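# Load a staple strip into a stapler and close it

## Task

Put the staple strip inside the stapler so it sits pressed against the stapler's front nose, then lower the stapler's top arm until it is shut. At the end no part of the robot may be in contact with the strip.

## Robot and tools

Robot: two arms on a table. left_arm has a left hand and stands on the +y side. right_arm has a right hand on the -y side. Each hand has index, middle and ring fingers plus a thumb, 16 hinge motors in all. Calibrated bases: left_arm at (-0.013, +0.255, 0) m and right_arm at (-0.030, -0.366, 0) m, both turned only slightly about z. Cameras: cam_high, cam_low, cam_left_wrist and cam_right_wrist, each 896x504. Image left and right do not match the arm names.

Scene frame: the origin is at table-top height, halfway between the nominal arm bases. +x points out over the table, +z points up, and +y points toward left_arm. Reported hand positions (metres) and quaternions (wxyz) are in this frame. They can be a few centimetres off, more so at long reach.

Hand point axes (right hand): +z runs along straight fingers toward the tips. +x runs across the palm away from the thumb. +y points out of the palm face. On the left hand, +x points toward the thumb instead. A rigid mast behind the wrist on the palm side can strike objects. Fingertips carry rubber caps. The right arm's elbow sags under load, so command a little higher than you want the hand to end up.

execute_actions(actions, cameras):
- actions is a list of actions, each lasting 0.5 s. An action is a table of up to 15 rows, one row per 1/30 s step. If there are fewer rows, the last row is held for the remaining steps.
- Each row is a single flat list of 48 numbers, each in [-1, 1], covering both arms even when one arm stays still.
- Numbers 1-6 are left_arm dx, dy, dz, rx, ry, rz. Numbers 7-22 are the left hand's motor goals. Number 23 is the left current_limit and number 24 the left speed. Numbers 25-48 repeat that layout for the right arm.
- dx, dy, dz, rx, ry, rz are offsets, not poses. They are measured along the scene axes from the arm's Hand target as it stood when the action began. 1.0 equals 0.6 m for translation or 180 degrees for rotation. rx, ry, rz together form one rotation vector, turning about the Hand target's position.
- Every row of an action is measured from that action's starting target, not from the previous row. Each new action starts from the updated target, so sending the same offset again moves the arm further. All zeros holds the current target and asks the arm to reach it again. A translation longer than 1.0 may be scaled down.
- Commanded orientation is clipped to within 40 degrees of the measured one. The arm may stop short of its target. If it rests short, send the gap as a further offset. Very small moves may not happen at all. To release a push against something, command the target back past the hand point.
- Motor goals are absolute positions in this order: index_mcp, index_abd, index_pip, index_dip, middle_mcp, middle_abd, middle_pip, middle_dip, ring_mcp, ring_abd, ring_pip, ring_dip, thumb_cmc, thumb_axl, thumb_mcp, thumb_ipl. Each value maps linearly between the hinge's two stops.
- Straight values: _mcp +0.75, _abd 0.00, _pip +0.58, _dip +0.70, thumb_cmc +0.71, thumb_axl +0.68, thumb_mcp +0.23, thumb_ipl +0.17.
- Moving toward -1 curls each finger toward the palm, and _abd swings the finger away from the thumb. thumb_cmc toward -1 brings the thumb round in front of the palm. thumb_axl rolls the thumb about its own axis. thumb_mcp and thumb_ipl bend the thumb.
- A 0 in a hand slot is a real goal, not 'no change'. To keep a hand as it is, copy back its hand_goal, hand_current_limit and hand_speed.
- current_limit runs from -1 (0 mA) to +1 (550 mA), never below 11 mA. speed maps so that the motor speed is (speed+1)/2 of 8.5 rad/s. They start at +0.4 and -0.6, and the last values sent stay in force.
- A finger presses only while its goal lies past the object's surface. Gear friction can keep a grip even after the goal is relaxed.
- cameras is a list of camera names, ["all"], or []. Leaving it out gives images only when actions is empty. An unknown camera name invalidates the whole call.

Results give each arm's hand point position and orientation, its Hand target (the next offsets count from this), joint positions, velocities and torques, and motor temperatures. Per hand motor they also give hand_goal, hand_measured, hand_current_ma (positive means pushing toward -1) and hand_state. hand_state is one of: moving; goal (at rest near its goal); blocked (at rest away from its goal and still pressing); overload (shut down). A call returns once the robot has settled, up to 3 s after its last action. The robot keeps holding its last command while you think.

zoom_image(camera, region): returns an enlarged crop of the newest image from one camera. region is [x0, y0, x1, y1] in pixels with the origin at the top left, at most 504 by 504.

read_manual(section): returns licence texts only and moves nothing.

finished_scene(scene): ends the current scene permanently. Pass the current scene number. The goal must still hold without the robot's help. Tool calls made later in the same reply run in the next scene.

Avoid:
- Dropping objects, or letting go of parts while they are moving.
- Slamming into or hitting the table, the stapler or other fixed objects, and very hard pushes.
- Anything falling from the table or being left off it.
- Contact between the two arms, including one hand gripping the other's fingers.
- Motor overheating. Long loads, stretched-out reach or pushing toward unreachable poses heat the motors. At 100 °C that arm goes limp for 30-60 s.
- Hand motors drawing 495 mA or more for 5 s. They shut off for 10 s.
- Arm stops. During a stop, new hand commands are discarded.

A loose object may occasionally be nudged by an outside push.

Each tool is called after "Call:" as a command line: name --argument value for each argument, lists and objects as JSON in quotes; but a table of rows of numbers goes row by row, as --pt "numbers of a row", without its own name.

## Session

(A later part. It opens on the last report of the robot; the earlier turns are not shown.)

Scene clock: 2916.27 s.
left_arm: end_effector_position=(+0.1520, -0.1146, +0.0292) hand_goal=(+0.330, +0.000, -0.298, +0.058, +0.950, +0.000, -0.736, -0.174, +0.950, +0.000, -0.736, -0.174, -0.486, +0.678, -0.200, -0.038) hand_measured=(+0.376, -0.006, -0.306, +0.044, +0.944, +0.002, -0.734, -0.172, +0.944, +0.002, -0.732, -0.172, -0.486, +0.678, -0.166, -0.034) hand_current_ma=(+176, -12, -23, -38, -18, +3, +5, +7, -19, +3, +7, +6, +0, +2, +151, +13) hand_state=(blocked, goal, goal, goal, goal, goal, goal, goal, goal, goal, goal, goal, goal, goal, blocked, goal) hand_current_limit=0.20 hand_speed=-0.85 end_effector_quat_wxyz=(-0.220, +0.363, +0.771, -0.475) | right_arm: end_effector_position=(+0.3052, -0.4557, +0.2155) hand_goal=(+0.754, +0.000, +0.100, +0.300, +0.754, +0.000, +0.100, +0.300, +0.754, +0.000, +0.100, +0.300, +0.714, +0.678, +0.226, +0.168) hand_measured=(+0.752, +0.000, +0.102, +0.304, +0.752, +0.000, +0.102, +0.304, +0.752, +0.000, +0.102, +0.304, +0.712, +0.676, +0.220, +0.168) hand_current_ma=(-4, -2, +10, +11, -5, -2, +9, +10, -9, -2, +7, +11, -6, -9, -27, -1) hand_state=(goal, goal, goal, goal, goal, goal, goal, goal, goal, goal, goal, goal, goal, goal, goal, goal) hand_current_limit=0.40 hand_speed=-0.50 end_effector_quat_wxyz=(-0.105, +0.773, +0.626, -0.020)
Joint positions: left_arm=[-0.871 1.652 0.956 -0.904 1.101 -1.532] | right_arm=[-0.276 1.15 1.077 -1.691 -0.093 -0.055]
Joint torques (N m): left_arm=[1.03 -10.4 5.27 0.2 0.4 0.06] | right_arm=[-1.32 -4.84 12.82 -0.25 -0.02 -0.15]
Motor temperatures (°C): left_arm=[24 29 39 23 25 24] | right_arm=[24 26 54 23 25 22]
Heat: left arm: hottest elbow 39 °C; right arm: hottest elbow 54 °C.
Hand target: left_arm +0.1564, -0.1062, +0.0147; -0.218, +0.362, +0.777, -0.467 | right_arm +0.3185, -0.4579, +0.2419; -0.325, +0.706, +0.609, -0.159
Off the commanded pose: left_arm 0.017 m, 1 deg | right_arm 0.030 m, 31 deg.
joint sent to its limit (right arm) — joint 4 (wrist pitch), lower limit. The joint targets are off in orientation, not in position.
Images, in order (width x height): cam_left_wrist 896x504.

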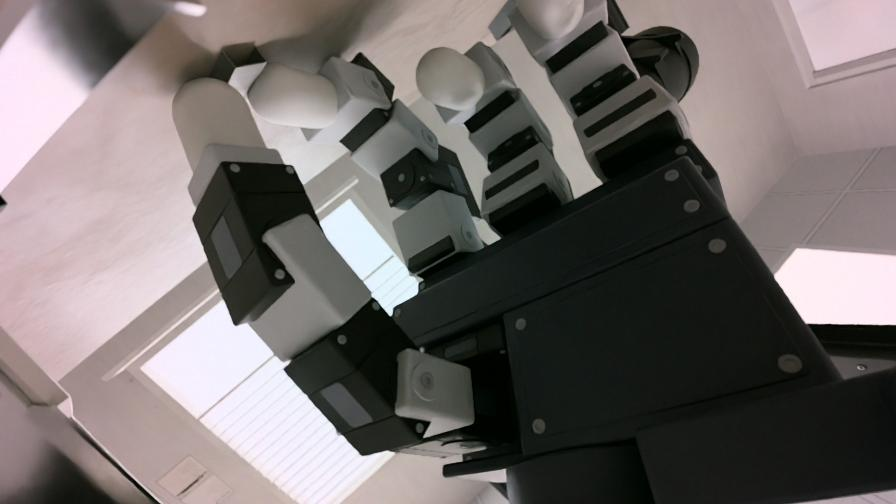

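Call:
execute_actions --actions '[[[0,-0.01,-0.02,0,0,0,0.33,0,-0.299,0.058,0.95,0,-0.737,-0.174,0.95,0,-0.737,-0.174,-0.486,0.678,-0.19,-0.038,0.2,-0.85,0,0,0,0,0,0,0.754,0,0.1,0.3,0.754,0,0.1,0.3,0.754,0,0.1,0.3,0.714,0.678,0.226,0.168,0.4,-0.5]],[[0,0,0,0,0,0,0.3,0,-0.299,0.058,0.95,0,-0.737,-0.174,0.95,0,-0.737,-0.174,-0.486,0.678,-0.23,-0.038,0.3,-0.85,0,0,0,0,0,0,0.754,0,0.1,0.3,0.754,0,0.1,0.3,0.754,0,0.1,0.3,0.714,0.678,0.226,0.168,0.4,-0.5]]]' --cameras '["cam_left_wrist"]'

Call:
zoom_image --camera "cam_left_wrist" --region '[40, 0, 380, 200]'

Scene clock: 2930.30 s.
left_arm: end_effector_position=(+0.1521, -0.1160, +0.0275) hand_goal=(+0.300, +0.000, -0.298, +0.058, +0.950, +0.000, -0.736, -0.174, +0.950, +0.000, -0.736, -0.174, -0.486, +0.678, -0.230, -0.038) hand_measured=(+0.370, +0.006, -0.312, +0.036, +0.944, +0.002, -0.734, -0.172, +0.944, +0.002, -0.732, -0.172, -0.484, +0.680, -0.160, -0.030) hand_current_ma=(+286, +14, -39, -70, -18, +3, +5, +7, -19, +3, +7, +6, +3, +3, +357, +32) hand_state=(blocked, goal, goal, blocked, goal, goal, goal, goal, goal, goal, goal, goal, goal, goal, blocked, goal) hand_current_limit=0.30 hand_speed=-0.85 end_effector_quat_wxyz=(-0.223, +0.351, +0.776, -0.475) | right_arm: end_effector_position=(+0.3052, -0.4557, +0.2155) hand_goal=(+0.754, +0.000, +0.100, +0.300, +0.754, +0.000, +0.100, +0.300, +0.754, +0.000, +0.100, +0.300, +0.714, +0.678, +0.226, +0.168) hand_measured=(+0.752, +0.000, +0.102, +0.304, +0.752, +0.000, +0.102, +0.304, +0.752, +0.000, +0.102, +0.304, +0.712, +0.676, +0.220, +0.168) hand_current_ma=(-4, -2, +10, +11, -5, -2, +9, +10, -9, -2, +7, +11, -6, -9, -27, -1) hand_state=(goal, goal, goal, goal, goal, goal, goal, goal, goal, goal, goal, goal, goal, goal, goal, goal) hand_current_limit=0.40 hand_speed=-0.50 end_effector_quat_wxyz=(-0.105, +0.773, +0.626, -0.020)
Joint positions: left_arm=[-0.871 1.657 0.955 -0.878 1.104 -1.575] | right_arm=[-0.276 1.15 1.077 -1.691 -0.093 -0.055]
Joint torques (N m): left_arm=[0.38 -8.41 5.26 0.95 0.29 0.3] | right_arm=[-1.14 -5.07 12.68 -0.2 -0.05 -0.19]
Heat: left arm: hottest elbow 39 °C; right arm: hottest elbow 54 °C.
Hand target: left_arm +0.1565, -0.1122, +0.0027; -0.218, +0.362, +0.777, -0.467 | right_arm +0.3185, -0.4579, +0.2419; -0.325, +0.706, +0.609, -0.159
Off the commanded pose: left_arm 0.026 m, 2 deg | right_arm 0.030 m, 31 deg.
joint sent to its limit (right arm) — joint 4 (wrist pitch), lower limit. The joint targets are off in orientation, not in position.
Images, in order (width x height): cam_left_wrist 896x504.

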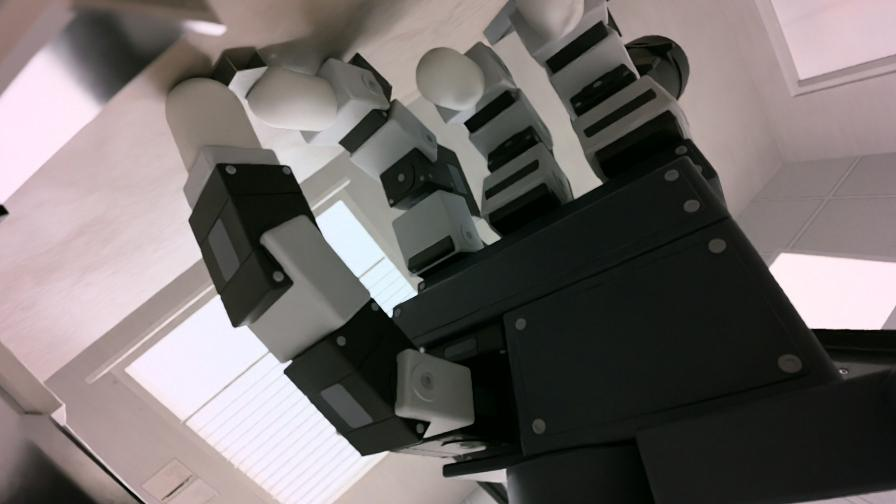

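Scaled by 1.482 from the camera's 896x504 image, which has a finer 1280x720 frame.

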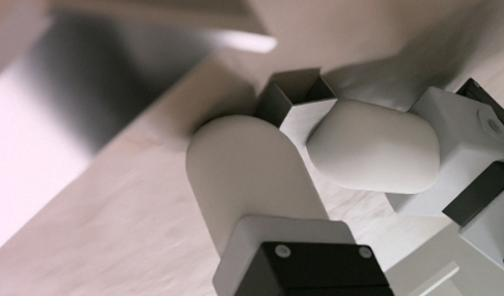

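Call:
execute_actions --actions '[[[0,-0.027,0.125,0,0,0,0.29,0,-0.298,0.058,0.95,0,-0.737,-0.174,0.95,0,-0.737,-0.174,-0.486,0.678,-0.24,-0.038,0.3,-0.85,0,0,0,0,0,0,0.754,0,0.1,0.3,0.754,0,0.1,0.3,0.754,0,0.1,0.3,0.714,0.678,0.226,0.168,0.4,-0.5]]]' --cameras '["cam_left_wrist"]'

Call:
zoom_image --camera "cam_left_wrist" --region '[40, 0, 380, 200]'

Scene clock: 2941.53 s.
left_arm: end_effector_position=(+0.1500, -0.1159, +0.0669) hand_goal=(+0.290, +0.000, -0.298, +0.058, +0.950, +0.000, -0.736, -0.174, +0.950, +0.000, -0.736, -0.174, -0.486, +0.678, -0.240, -0.038) hand_measured=(+0.316, +0.002, -0.296, +0.052, +0.944, +0.002, -0.734, -0.172, +0.942, +0.002, -0.732, -0.172, -0.486, +0.678, -0.196, -0.028) hand_current_ma=(+93, +5, +3, -18, -19, +3, +5, +7, -20, +3, +7, +6, +0, +2, +206, +41) hand_state=(blocked, goal, goal, goal, goal, goal, goal, goal, goal, goal, goal, goal, goal, goal, blocked, goal) hand_current_limit=0.30 hand_speed=-0.85 end_effector_quat_wxyz=(-0.224, +0.354, +0.780, -0.465) | right_arm: end_effector_position=(+0.3052, -0.4557, +0.2155) hand_goal=(+0.754, +0.000, +0.100, +0.300, +0.754, +0.000, +0.100, +0.300, +0.754, +0.000, +0.100, +0.300, +0.714, +0.678, +0.226, +0.168) hand_measured=(+0.752, +0.000, +0.102, +0.304, +0.752, +0.000, +0.102, +0.304, +0.752, +0.000, +0.102, +0.304, +0.712, +0.676, +0.220, +0.168) hand_current_ma=(-4, -2, +10, +11, -5, -2, +9, +10, -9, -2, +7, +11, -6, -9, -27, -1) hand_state=(goal, goal, goal, goal, goal, goal, goal, goal, goal, goal, goal, goal, goal, goal, goal, goal) hand_current_limit=0.40 hand_speed=-0.50 end_effector_quat_wxyz=(-0.105, +0.773, +0.626, -0.020)
Joint positions: left_arm=[-0.882 1.588 1.002 -0.994 1.085 -1.583] | right_arm=[-0.276 1.15 1.077 -1.691 -0.093 -0.055]
Joint torques (N m): left_arm=[-0.62 -11.52 10.55 -0.69 1.12 -0.17] | right_arm=[-0.5 -5.01 12.89 -0.18 -0.05 -0.13]
Heat: left arm: hottest elbow 38 °C; right arm: hottest elbow 54 °C.
Hand target: left_arm +0.1564, -0.1284, +0.0777; -0.218, +0.362, +0.777, -0.467 | right_arm +0.3185, -0.4579, +0.2419; -0.325, +0.706, +0.609, -0.159
Off the commanded pose: left_arm 0.018 m, 1 deg | right_arm 0.030 m, 31 deg.
joint sent to its limit (right arm) — joint 4 (wrist pitch), lower limit. The joint targets are off in orientation, not in position.
Images, in order (width x height): cam_left_wrist 896x504.

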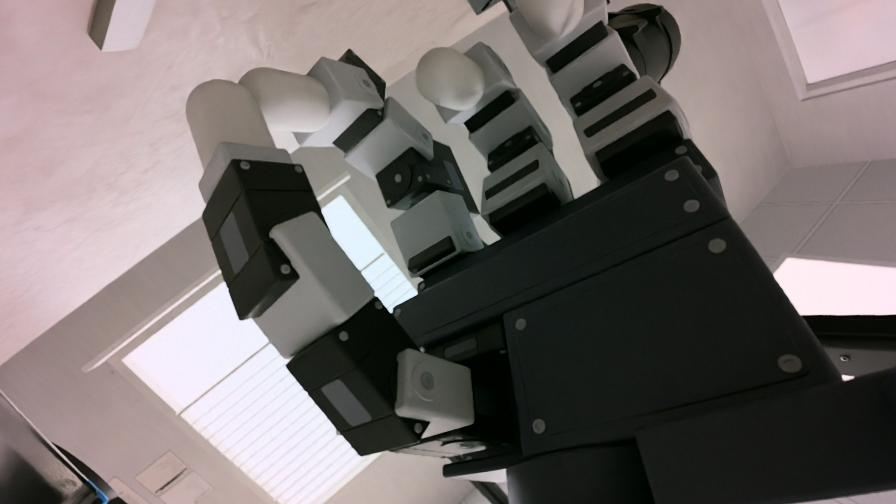

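Scaled by 1.482 from the camera's 896x504 image, which has a finer 1280x720 frame.

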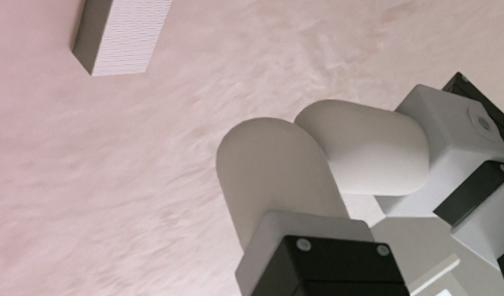

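Call:
execute_actions --actions '[[[0,0.02,0.2,0,0,0,0.479,0,-0.299,0.058,0.95,0,-0.737,-0.174,0.95,0,-0.737,-0.174,-0.486,0.678,-0.056,-0.038,0.2,-0.7,0,0,0,0,0,0,0.754,0,0.1,0.3,0.754,0,0.1,0.3,0.754,0,0.1,0.3,0.714,0.678,0.226,0.168,0.4,-0.5]],[[0,0.1,0.12,-0.0168,-0.0956,-0.1236,0.479,0,-0.299,0.058,0.95,0,-0.737,-0.174,0.95,0,-0.737,-0.174,-0.486,0.678,-0.056,-0.038,0.2,-0.7,0,0,0,0,0,0,0.754,0,0.1,0.3,0.754,0,0.1,0.3,0.754,0,0.1,0.3,0.714,0.678,0.226,0.168,0.4,-0.5]],[[0,0.15,0.05,-0.0168,-0.0956,-0.1236,0.479,0,-0.299,0.058,0.95,0,-0.737,-0.174,0.95,0,-0.737,-0.174,-0.486,0.678,-0.056,-0.038,0.2,-0.7,-0.05,0.05,0,0.0477,-0.0423,0.1539,0.754,0,0.1,0.3,0.754,0,0.1,0.3,0.754,0,0.1,0.3,0.714,0.678,0.226,0.168,0.4,-0.5]],[[0.05,0.15,0,-0.0168,-0.0956,-0.1236,0.479,0,-0.299,0.058,0.95,0,-0.737,-0.174,0.95,0,-0.737,-0.174,-0.486,0.678,-0.056,-0.038,0.2,-0.7,-0.05,0.1,0,0.0477,-0.0423,0.1539,0.754,0,0.576,-0.4,0.754,0,0.576,-0.4,0.2,0,-0.3,0.3,0.714,0.678,0.226,0.168,0.4,-0.5]],[[0.05,0.1,0,-0.0168,-0.0956,-0.1236,0.479,0,-0.299,0.058,0.95,0,-0.737,-0.174,0.95,0,-0.737,-0.174,-0.486,0.678,-0.056,-0.038,0.2,-0.7,-0.05,0.15,0.03,0.0477,-0.0423,0.1539,0.754,0,0.576,-0.609,0.754,0,0.576,-0.609,-0.34,0,-0.737,-0.174,-0.571,0.678,0.226,0.168,0.4,-0.5]]]' --cameras '["cam_high","cam_right_wrist"]'

Call:
zoom_image --camera "cam_high" --region '[380, 170, 450, 240]'

Scene clock: 3121.83 s.
left_arm: end_effector_position=(+0.2099, +0.1848, +0.2717) hand_goal=(+0.480, +0.000, -0.298, +0.058, +0.950, +0.000, -0.736, -0.174, +0.950, +0.000, -0.736, -0.174, -0.486, +0.678, -0.056, -0.038) hand_measured=(+0.484, -0.002, -0.294, +0.056, +0.950, -0.002, -0.732, -0.172, +0.950, -0.002, -0.734, -0.172, -0.486, +0.676, -0.060, -0.038) hand_current_ma=(+12, -2, +9, -4, +0, -2, +7, +6, +1, -2, +6, +6, +0, -3, -15, -1) hand_state=(goal, goal, goal, goal, goal, goal, goal, goal, goal, goal, goal, goal, goal, goal, goal, goal) hand_current_limit=0.20 hand_speed=-0.70 end_effector_quat_wxyz=(+0.024, +0.962, +0.266, +0.058) | right_arm: end_effector_position=(+0.2214, -0.2756, +0.2450) hand_goal=(+0.754, +0.000, +0.576, -0.608, +0.754, +0.000, +0.576, -0.608, -0.340, +0.000, -0.736, -0.174, -0.570, +0.678, +0.226, +0.168) hand_measured=(+0.752, +0.000, +0.574, -0.604, +0.752, +0.000, +0.574, -0.604, -0.320, +0.000, -0.732, -0.172, -0.566, +0.676, +0.220, +0.168) hand_current_ma=(-8, -1, -6, +13, -5, -1, -7, +12, +82, -1, +11, +9, +11, -9, -28, -1) hand_state=(goal, goal, goal, goal, goal, goal, goal, goal, goal, goal, goal, goal, goal, goal, goal, goal) hand_current_limit=0.40 hand_speed=-0.50 end_effector_quat_wxyz=(-0.034, +0.044, +0.998, -0.020)
Joint positions: left_arm=[-0.052 0.644 0.899 -1.701 0.011 0.989] | right_arm=[0.042 0.952 1.001 -1.691 0.033 -1.418]
Joint torques (N m): left_arm=[0.5 1.2 13.6 -0.06 0.36 -0.02] | right_arm=[-2.26 -1.85 11.52 0.14 -0.2 -0.14]
Motor temperatures (°C): left_arm=[24 29 44 23 27 24] | right_arm=[24 26 56 23 25 22]
Heat: left arm: hottest elbow 44 °C; right arm: hottest elbow 56 °C.
Hand target: left_arm +0.2164, +0.1836, +0.2997; +0.000, +0.966, +0.259, +0.000 | right_arm +0.2285, -0.2778, +0.2598; -0.160, +0.065, +0.982, -0.075
Off the commanded pose: left_arm 0.029 m, 7 deg | right_arm 0.017 m, 16 deg.
joint sent to its limit (left arm) — joint 4 (wrist pitch), lower limit. The joint targets are off in orientation, not in position.
joint sent to its limit (right arm) — joint 4 (wrist pitch), lower limit. The joint targets are off in orientation, not in position.
Images, in order (width x height): cam_high 896x504, cam_right_wrist 896x504.

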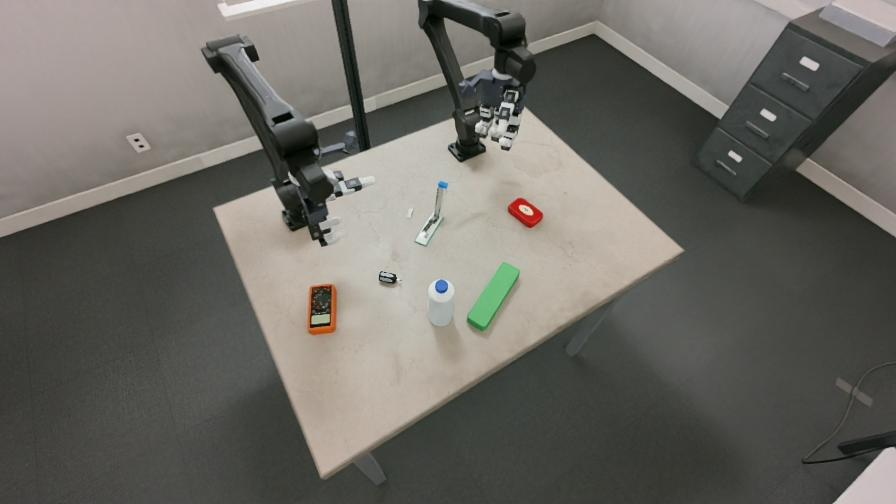

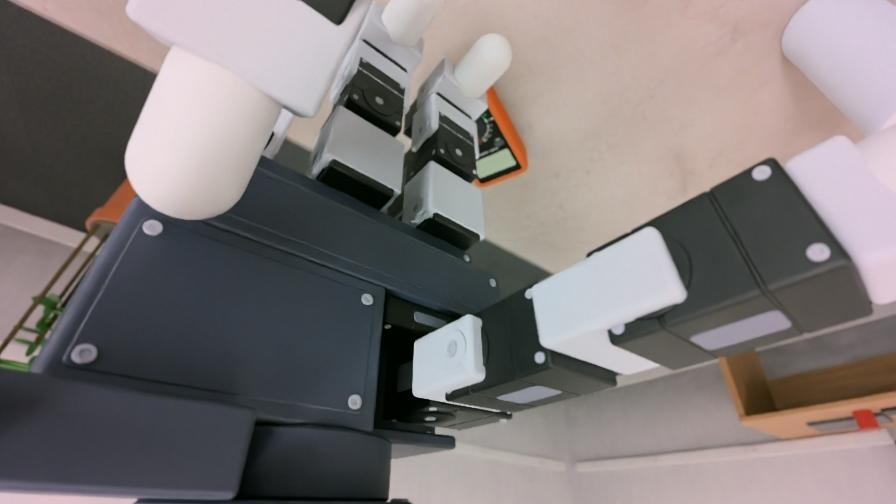

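Scaled by 7.200 from the camera's 896x504 image, which has a finer 1280x720 frame.

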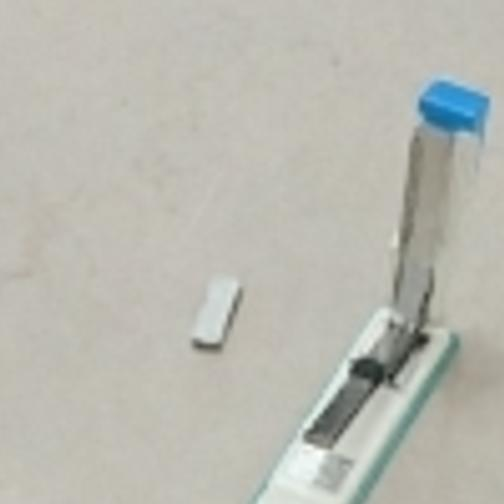

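Call:
execute_actions --actions '[[[0,0,0,0,0,0,0.479,0,-0.299,0.058,0.95,0,-0.737,-0.174,0.95,0,-0.737,-0.174,-0.486,0.678,-0.056,-0.038,0.2,-0.7,-0.08,0.15,0,0.0438,-0.0389,0.1488,0.754,0.03,0.576,-0.609,0.754,-0.03,0.576,-0.609,-0.3,0,-0.737,-0.174,-0.571,0.678,0.226,0.168,0.4,-0.5]],[[0,0,0,0,0,0,0.479,0,-0.299,0.058,0.95,0,-0.737,-0.174,0.95,0,-0.737,-0.174,-0.486,0.678,-0.056,-0.038,0.2,-0.7,-0.08,0.15,-0.05,0.0438,-0.0389,0.1488,0.754,0.03,0.576,-0.609,0.754,-0.03,0.576,-0.609,-0.3,0,-0.737,-0.174,-0.571,0.678,0.226,0.168,0.4,-0.5]],[[0,0,0,0,0,0,0.479,0,-0.299,0.058,0.95,0,-0.737,-0.174,0.95,0,-0.737,-0.174,-0.486,0.678,-0.056,-0.038,0.2,-0.7,-0.07,0.137,-0.1,0,0,0,0.754,0.03,0.576,-0.609,0.754,-0.03,0.576,-0.609,-0.3,0,-0.737,-0.174,-0.571,0.678,0.226,0.168,0.4,-0.5]]]' --cameras '["cam_high","cam_right_wrist","cam_low"]'

Call:
zoom_image --camera "cam_high" --region '[370, 150, 450, 230]'

Call:
zoom_image --camera "cam_right_wrist" --region '[340, 0, 560, 160]'

Scene clock: 3163.23 s.
left_arm: end_effector_position=(+0.2084, +0.1824, +0.2712) hand_goal=(+0.480, +0.000, -0.298, +0.058, +0.950, +0.000, -0.736, -0.174, +0.950, +0.000, -0.736, -0.174, -0.486, +0.678, -0.056, -0.038) hand_measured=(+0.484, -0.002, -0.294, +0.056, +0.950, -0.002, -0.732, -0.172, +0.950, -0.002, -0.734, -0.172, -0.486, +0.676, -0.060, -0.038) hand_current_ma=(+13, -2, +9, -4, +0, -2, +7, +6, +1, -2, +6, +6, +0, -2, -15, -1) hand_state=(goal, goal, goal, goal, goal, goal, goal, goal, goal, goal, goal, goal, goal, goal, goal, goal) hand_current_limit=0.20 hand_speed=-0.70 end_effector_quat_wxyz=(+0.029, +0.967, +0.249, +0.054) | right_arm: end_effector_position=(+0.0833, -0.0198, +0.1613) hand_goal=(+0.754, +0.030, +0.576, -0.608, +0.754, -0.030, +0.576, -0.608, -0.300, +0.000, -0.736, -0.174, -0.570, +0.678, +0.226, +0.168) hand_measured=(+0.752, +0.028, +0.576, -0.604, +0.752, -0.030, +0.576, -0.604, -0.294, +0.000, -0.736, -0.172, -0.570, +0.676, +0.220, +0.168) hand_current_ma=(-8, -5, +0, +12, -5, +2, -1, +11, +26, -1, +3, +9, +0, -9, -24, -1) hand_state=(goal, goal, goal, goal, goal, goal, goal, goal, goal, goal, goal, goal, goal, goal, goal, goal) hand_current_limit=0.40 hand_speed=-0.50 end_effector_quat_wxyz=(-0.014, -0.405, +0.914, -0.009)
Joint positions: left_arm=[-0.037 0.649 0.899 -1.701 0.026 1.04] | right_arm=[1.017 1.221 0.957 -1.341 -0.001 -1.366]
Joint torques (N m): left_arm=[0.67 1.73 13.93 -0.09 0.39 -0.02] | right_arm=[-1.67 -6.36 9.32 0.46 -0.25 0.05]
Motor temperatures (°C): left_arm=[24 28 51 23 26 24] | right_arm=[24 26 53 23 25 22]
Heat: left arm: hottest elbow 51 °C; right arm: hottest elbow 53 °C.
Hand target: left_arm +0.2164, +0.1835, +0.2997; +0.000, +0.966, +0.259, +0.000 | right_arm +0.0904, -0.0157, +0.1698; +0.000, -0.396, +0.918, +0.000
Off the commanded pose: left_arm 0.030 m, 7 deg | right_arm 0.012 m, 2 deg.
joint sent to its limit (left arm) — joint 4 (wrist pitch), lower limit. The joint targets are off in orientation, not in position.
Images, in order (width x height): cam_high 896x504, cam_low 896x504, cam_right_wrist 896x504.

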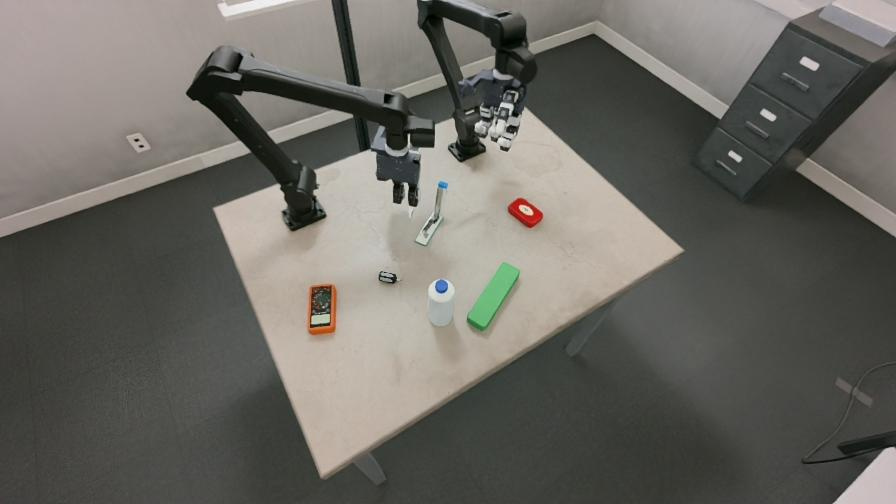

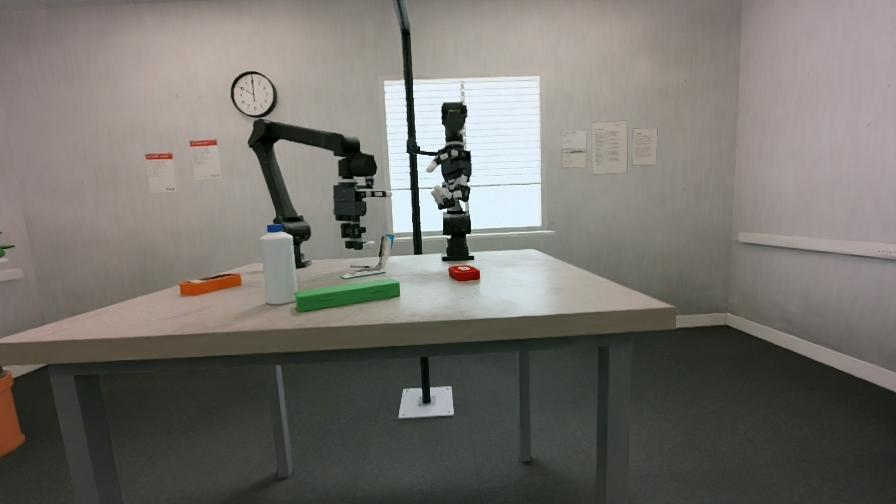

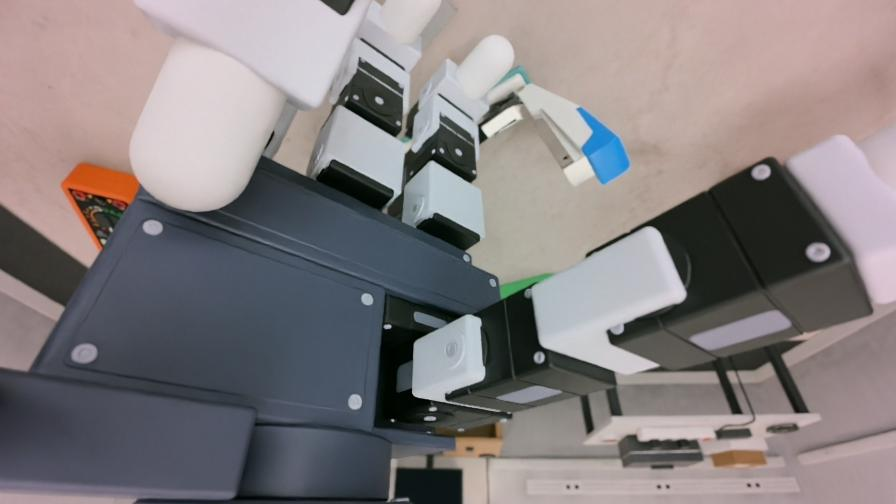

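Scaled by 6.300 from the camera's 896x504 image, which has a finer 1280x720 frame.

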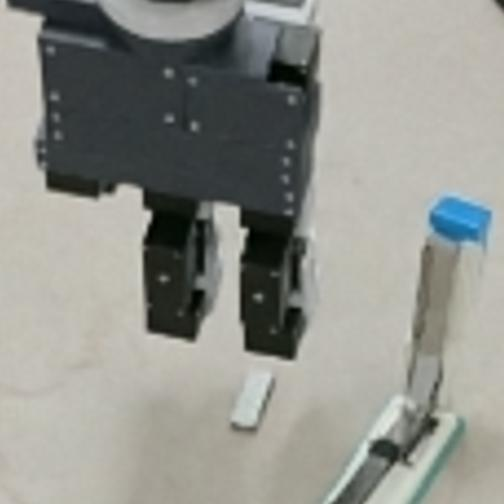

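Scaled by 2.291 from the camera's 896x504 image, which has a finer 1280x720 frame.

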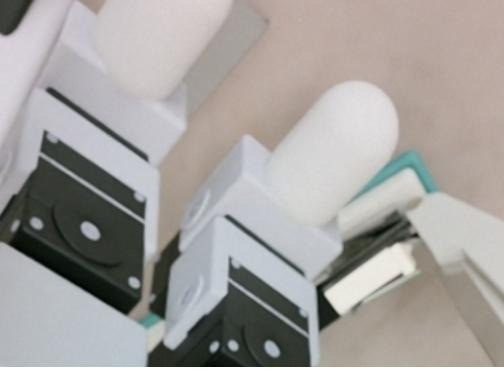

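Call:
execute_actions --actions '[]'

Call:
zoom_image --camera "cam_high" --region '[370, 170, 470, 250]'

Scene clock: 3223.17 s.
left_arm: end_effector_position=(+0.2084, +0.1824, +0.2712) hand_goal=(+0.480, +0.000, -0.298, +0.058, +0.950, +0.000, -0.736, -0.174, +0.950, +0.000, -0.736, -0.174, -0.486, +0.678, -0.056, -0.038) hand_measured=(+0.484, -0.002, -0.294, +0.056, +0.950, -0.002, -0.732, -0.172, +0.950, -0.002, -0.734, -0.172, -0.486, +0.676, -0.060, -0.038) hand_current_ma=(+13, -2, +9, -4, +0, -2, +7, +6, +1, -2, +6, +6, +0, -2, -15, -1) hand_state=(goal, goal, goal, goal, goal, goal, goal, goal, goal, goal, goal, goal, goal, goal, goal, goal) hand_current_limit=0.20 hand_speed=-0.70 end_effector_quat_wxyz=(+0.029, +0.967, +0.249, +0.054) | right_arm: end_effector_position=(+0.0833, -0.0198, +0.1613) hand_goal=(+0.754, +0.030, +0.576, -0.608, +0.754, -0.030, +0.576, -0.608, -0.300, +0.000, -0.736, -0.174, -0.570, +0.678, +0.226, +0.168) hand_measured=(+0.752, +0.028, +0.576, -0.604, +0.752, -0.030, +0.576, -0.604, -0.294, +0.000, -0.736, -0.172, -0.570, +0.676, +0.220, +0.168) hand_current_ma=(-8, -5, +0, +12, -5, +2, -1, +11, +26, -1, +3, +9, +0, -9, -24, -1) hand_state=(goal, goal, goal, goal, goal, goal, goal, goal, goal, goal, goal, goal, goal, goal, goal, goal) hand_current_limit=0.40 hand_speed=-0.50 end_effector_quat_wxyz=(-0.014, -0.404, +0.914, -0.009)
Joint positions: left_arm=[-0.037 0.649 0.899 -1.701 0.026 1.04] | right_arm=[1.017 1.221 0.957 -1.341 -0.001 -1.365]
Joint velocities: within noise
Joint torques (N m): left_arm=[0.73 1.73 13.93 -0.09 0.39 -0.02] | right_arm=[-1.85 -5.95 9.31 0.54 -0.31 0.04]
Motor temperatures (°C): left_arm=[24 28 55 23 26 24] | right_arm=[24 26 49 23 25 22]
Heat: left arm: hottest elbow 55 °C; right arm: hottest elbow 49 °C.
Hand target: left_arm +0.2164, +0.1835, +0.2997; +0.000, +0.966, +0.259, +0.000 | right_arm +0.0904, -0.0157, +0.1698; +0.000, -0.395, +0.919, +0.000
Off the commanded pose: left_arm 0.030 m, 7 deg | right_arm 0.012 m, 2 deg.

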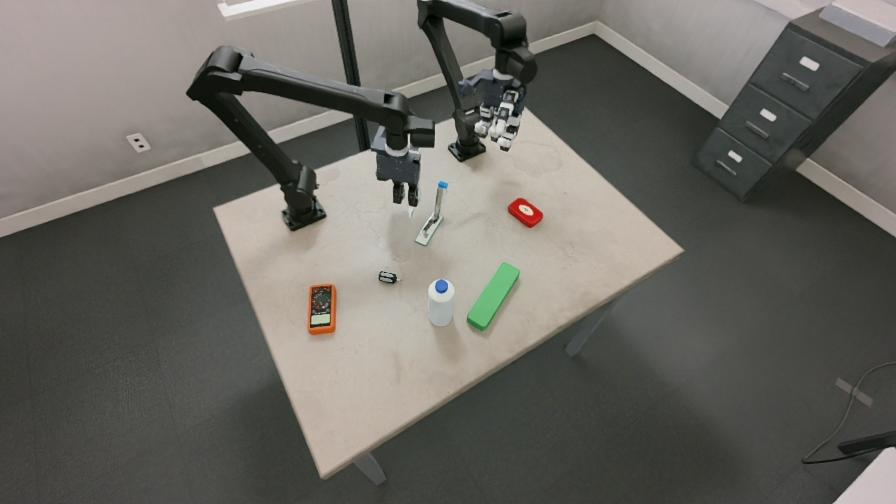

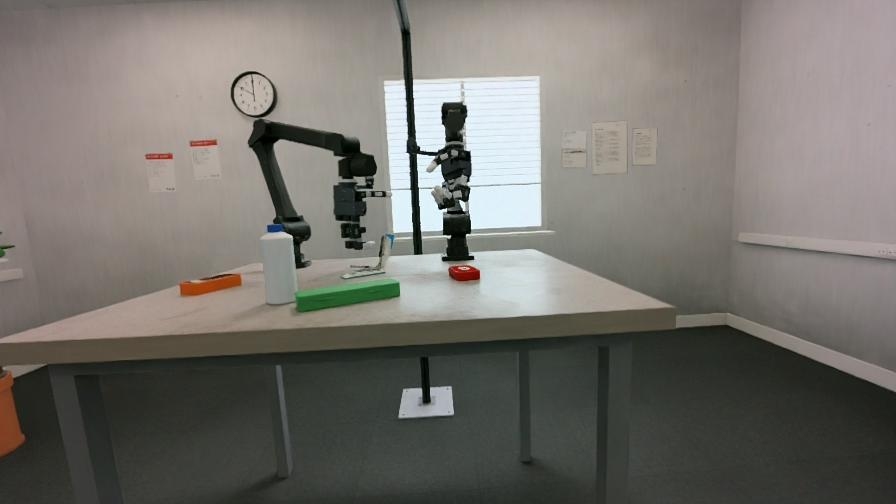

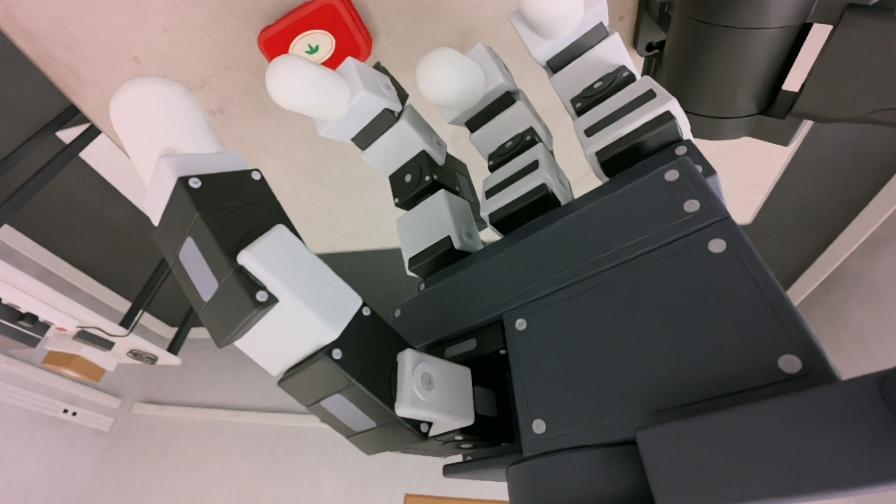

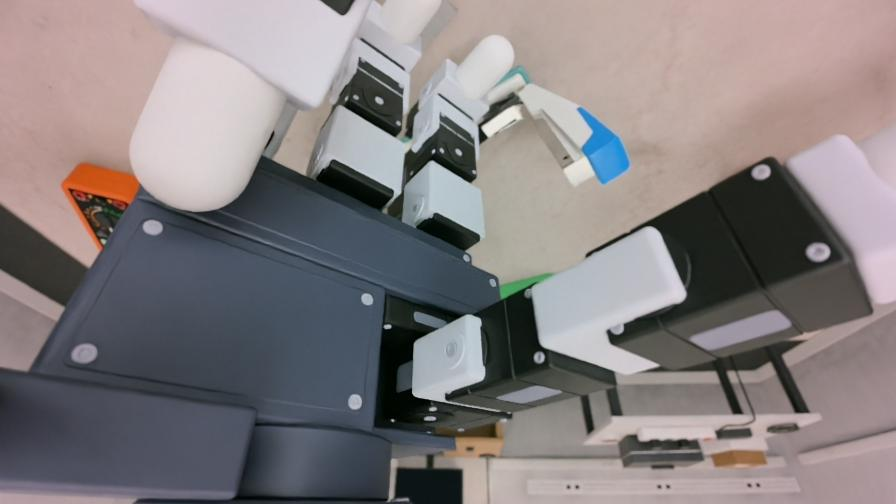

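Scaled by 5.040 from the camera's 896x504 image, which has a finer 1280x720 frame.

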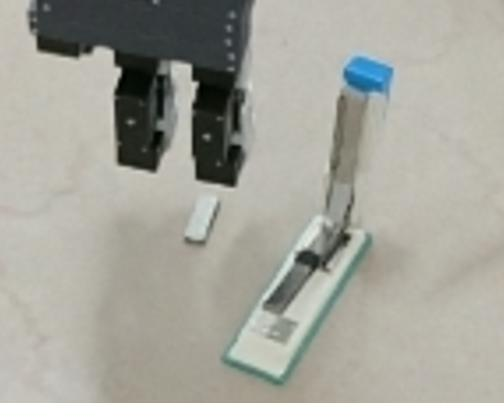

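Call:
execute_actions --actions '[[[0,0,0,0,0,0,0.479,0,-0.299,0.058,0.95,0,-0.737,-0.174,0.95,0,-0.737,-0.174,-0.486,0.678,-0.056,-0.038,0.2,-0.7, 0,-0.002,-0.075,0,0,0,0.754,0.05,0.576,-0.609,0.754,-0.05,0.576,-0.609,-0.3,0,-0.737,-0.174,-0.57,0.678,0.226,0.168,0.4,-0.5]]]' --cameras '["cam_high","cam_right_wrist","cam_low"]'

Call:
zoom_image --camera "cam_high" --region '[380, 180, 450, 250]'

Call:
zoom_image --camera "cam_right_wrist" --region '[300, 0, 600, 200]'

Scene clock: 3243.83 s.
left_arm: end_effector_position=(+0.2084, +0.1824, +0.2712) hand_goal=(+0.480, +0.000, -0.298, +0.058, +0.950, +0.000, -0.736, -0.174, +0.950, +0.000, -0.736, -0.174, -0.486, +0.678, -0.056, -0.038) hand_measured=(+0.484, -0.002, -0.294, +0.056, +0.950, -0.002, -0.732, -0.172, +0.950, -0.002, -0.734, -0.172, -0.486, +0.676, -0.060, -0.038) hand_current_ma=(+13, -2, +9, -4, +0, -2, +7, +6, +1, -2, +6, +6, +0, -2, -15, -1) hand_state=(goal, goal, goal, goal, goal, goal, goal, goal, goal, goal, goal, goal, goal, goal, goal, goal) hand_current_limit=0.20 hand_speed=-0.70 end_effector_quat_wxyz=(+0.029, +0.967, +0.249, +0.054) | right_arm: end_effector_position=(+0.0823, -0.0218, +0.1195) hand_goal=(+0.754, +0.050, +0.576, -0.608, +0.754, -0.050, +0.576, -0.608, -0.300, +0.000, -0.736, -0.174, -0.570, +0.678, +0.226, +0.168) hand_measured=(+0.752, +0.048, +0.576, -0.604, +0.752, -0.046, +0.576, -0.604, -0.294, +0.000, -0.736, -0.172, -0.570, +0.676, +0.220, +0.168) hand_current_ma=(-7, -7, +0, +12, -4, +9, -1, +11, +26, -1, +3, +9, +0, -9, -24, -1) hand_state=(goal, goal, goal, goal, goal, goal, goal, goal, goal, goal, goal, goal, goal, goal, goal, goal) hand_current_limit=0.40 hand_speed=-0.50 end_effector_quat_wxyz=(-0.011, -0.404, +0.915, -0.007)
Joint positions: left_arm=[-0.037 0.649 0.899 -1.701 0.026 1.04] | right_arm=[1.017 1.248 0.864 -1.212 0 -1.365]
Joint torques (N m): left_arm=[0.67 1.73 13.94 -0.09 0.39 -0.02] | right_arm=[-2.43 -6.18 8.98 0.64 -0.28 0.01]
Motor temperatures (°C): left_arm=[24 27 55 23 26 24] | right_arm=[24 26 49 23 25 22]
Heat: left arm: hottest elbow 55 °C; right arm: hottest elbow 49 °C.
Hand target: left_arm +0.2164, +0.1835, +0.2997; +0.000, +0.966, +0.259, +0.000 | right_arm +0.0905, -0.0169, +0.1248; +0.000, -0.395, +0.918, -0.001
Off the commanded pose: left_arm 0.030 m, 7 deg | right_arm 0.011 m, 2 deg.
joint sent to its limit (left arm) — joint 4 (wrist pitch), lower limit. The joint targets are off in orientation, not in position.
Images, in order (width x height): cam_high 896x504, cam_low 896x504, cam_right_wrist 896x504.

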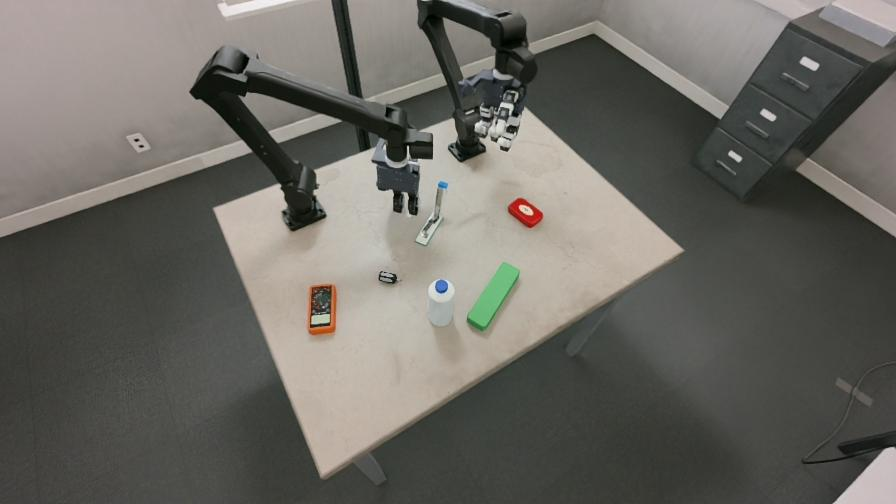

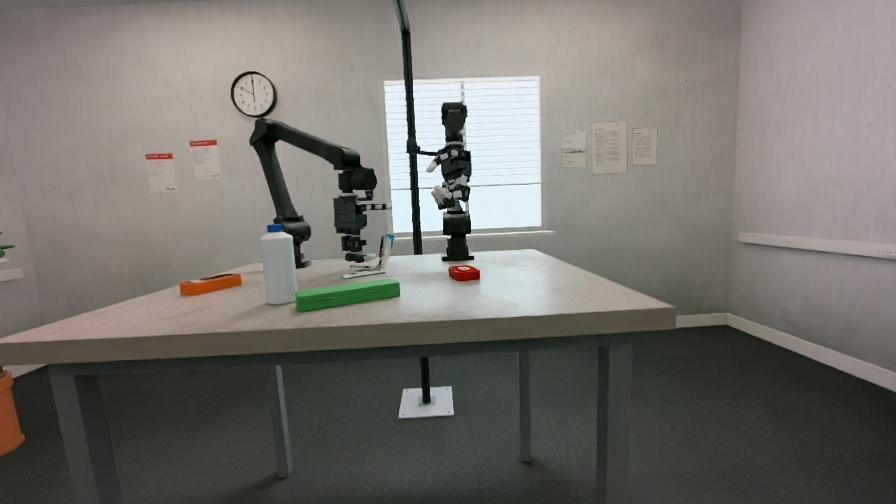

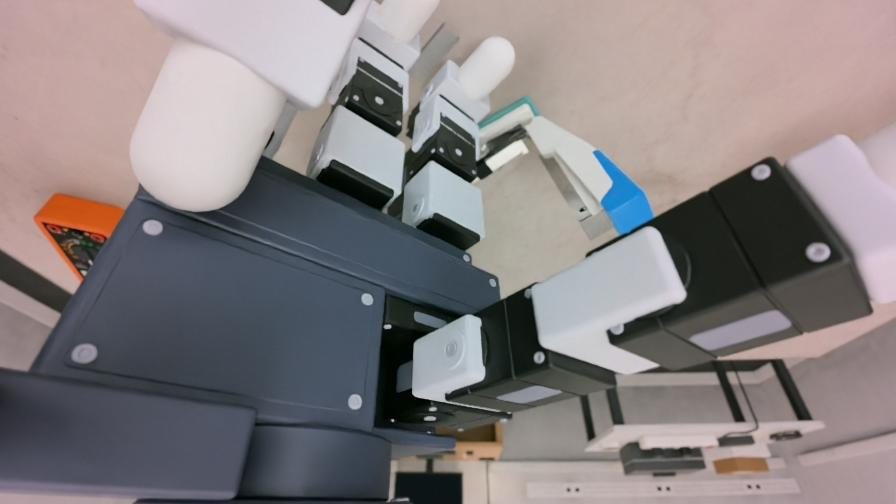

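Scaled by 7.200 from the camera's 896x504 image, which has a finer 1280x720 frame.

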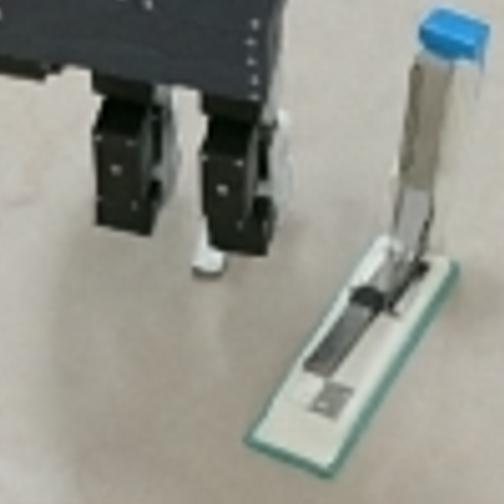

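Scaled by 1.680 from the camera's 896x504 image, which has a finer 1280x720 frame.

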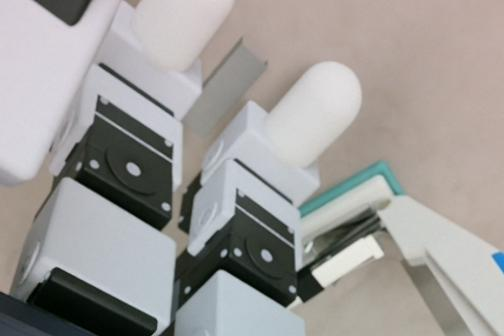

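Call:
execute_actions --actions '[[[0,0,0,0,0,0,0.479,0,-0.299,0.058,0.95,0,-0.737,-0.174,0.95,0,-0.737,-0.174,-0.486,0.678,-0.056,-0.038,0.2,-0.7, 0.0123,0.004,-0.0333,0,0,0,0.754,0.05,0.576,-0.609,0.754,-0.05,0.576,-0.609,-0.3,0,-0.737,-0.174,-0.57,0.678,0.226,0.168,0.4,-0.5]]]' --cameras '["cam_high","cam_right_wrist"]'

Call:
zoom_image --camera "cam_high" --region '[385, 190, 435, 240]'

Call:
zoom_image --camera "cam_right_wrist" --region '[350, 0, 550, 130]'

Scene clock: 3312.13 s.
left_arm: end_effector_position=(+0.2084, +0.1824, +0.2712) hand_goal=(+0.480, +0.000, -0.298, +0.058, +0.950, +0.000, -0.736, -0.174, +0.950, +0.000, -0.736, -0.174, -0.486, +0.678, -0.056, -0.038) hand_measured=(+0.484, -0.002, -0.294, +0.056, +0.950, -0.002, -0.732, -0.172, +0.950, -0.002, -0.734, -0.172, -0.486, +0.676, -0.060, -0.038) hand_current_ma=(+13, -2, +9, -4, +0, -2, +7, +6, +1, -2, +6, +6, +0, -2, -15, -1) hand_state=(goal, goal, goal, goal, goal, goal, goal, goal, goal, goal, goal, goal, goal, goal, goal, goal) hand_current_limit=0.20 hand_speed=-0.70 end_effector_quat_wxyz=(+0.029, +0.967, +0.249, +0.054) | right_arm: end_effector_position=(+0.0934, -0.0157, +0.1043) hand_goal=(+0.754, +0.050, +0.576, -0.608, +0.754, -0.050, +0.576, -0.608, -0.300, +0.000, -0.736, -0.174, -0.570, +0.678, +0.226, +0.168) hand_measured=(+0.752, +0.048, +0.576, -0.604, +0.752, -0.048, +0.576, -0.604, -0.294, +0.000, -0.736, -0.172, -0.570, +0.676, +0.220, +0.168) hand_current_ma=(-6, -7, +0, +12, -4, +7, -1, +11, +26, -1, +3, +9, +0, -9, -24, -1) hand_state=(goal, goal, goal, goal, goal, goal, goal, goal, goal, goal, goal, goal, goal, goal, goal, goal) hand_current_limit=0.40 hand_speed=-0.50 end_effector_quat_wxyz=(-0.005, -0.397, +0.918, -0.004)
Joint positions: left_arm=[-0.037 0.649 0.899 -1.701 0.026 1.04] | right_arm=[1 1.285 0.851 -1.149 0.001 -1.365]
Joint torques (N m): left_arm=[0.67 1.73 13.93 -0.09 0.39 -0.02] | right_arm=[-2.08 -5.13 8.12 0.57 -0.32 -0.14]
Motor temperatures (°C): left_arm=[24 27 56 23 25 24] | right_arm=[24 26 50 23 25 22]
Heat: left arm: hottest elbow 56 °C; right arm: hottest elbow 50 °C.
Hand target: left_arm +0.2164, +0.1835, +0.2997; +0.000, +0.966, +0.259, +0.000 | right_arm +0.0979, -0.0144, +0.1049; +0.000, -0.395, +0.918, +0.000
Off the commanded pose: left_arm 0.030 m, 7 deg | right_arm 0.005 m, 1 deg.
joint sent to its limit (left arm) — joint 4 (wrist pitch), lower limit. The joint targets are off in orientation, not in position.
Images, in order (width x height): cam_high 896x504, cam_right_wrist 896x504.

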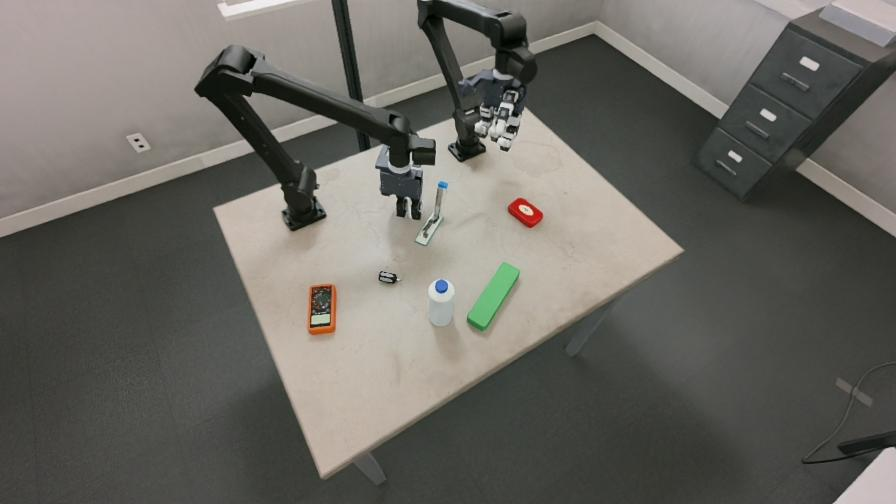

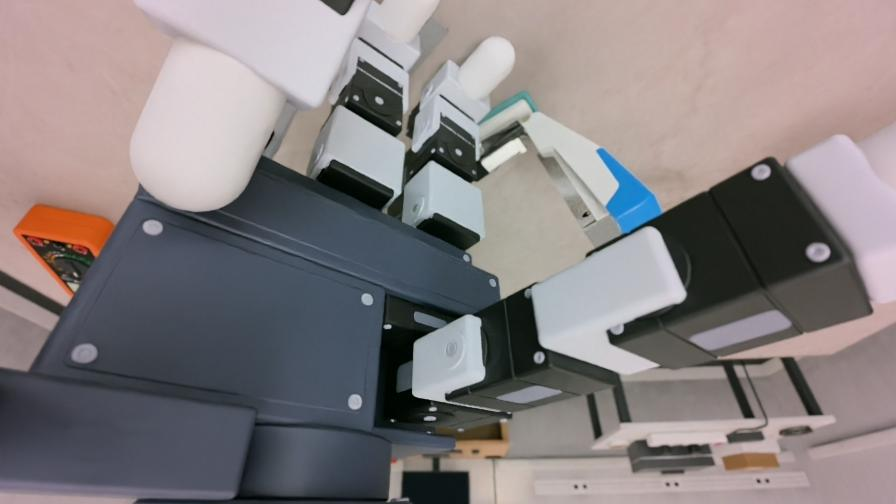

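Scaled by 10.080 from the camera's 896x504 image, which has a finer 1280x720 frame.

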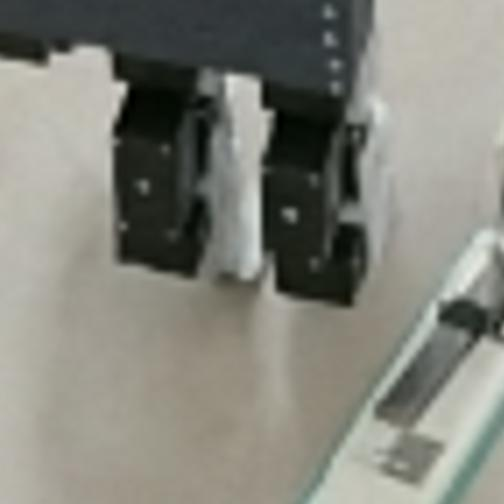

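Scaled by 2.520 from the camera's 896x504 image, which has a finer 1280x720 frame.

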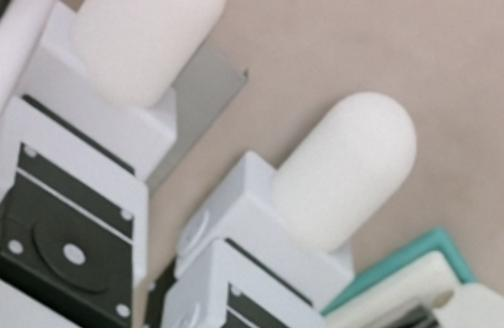

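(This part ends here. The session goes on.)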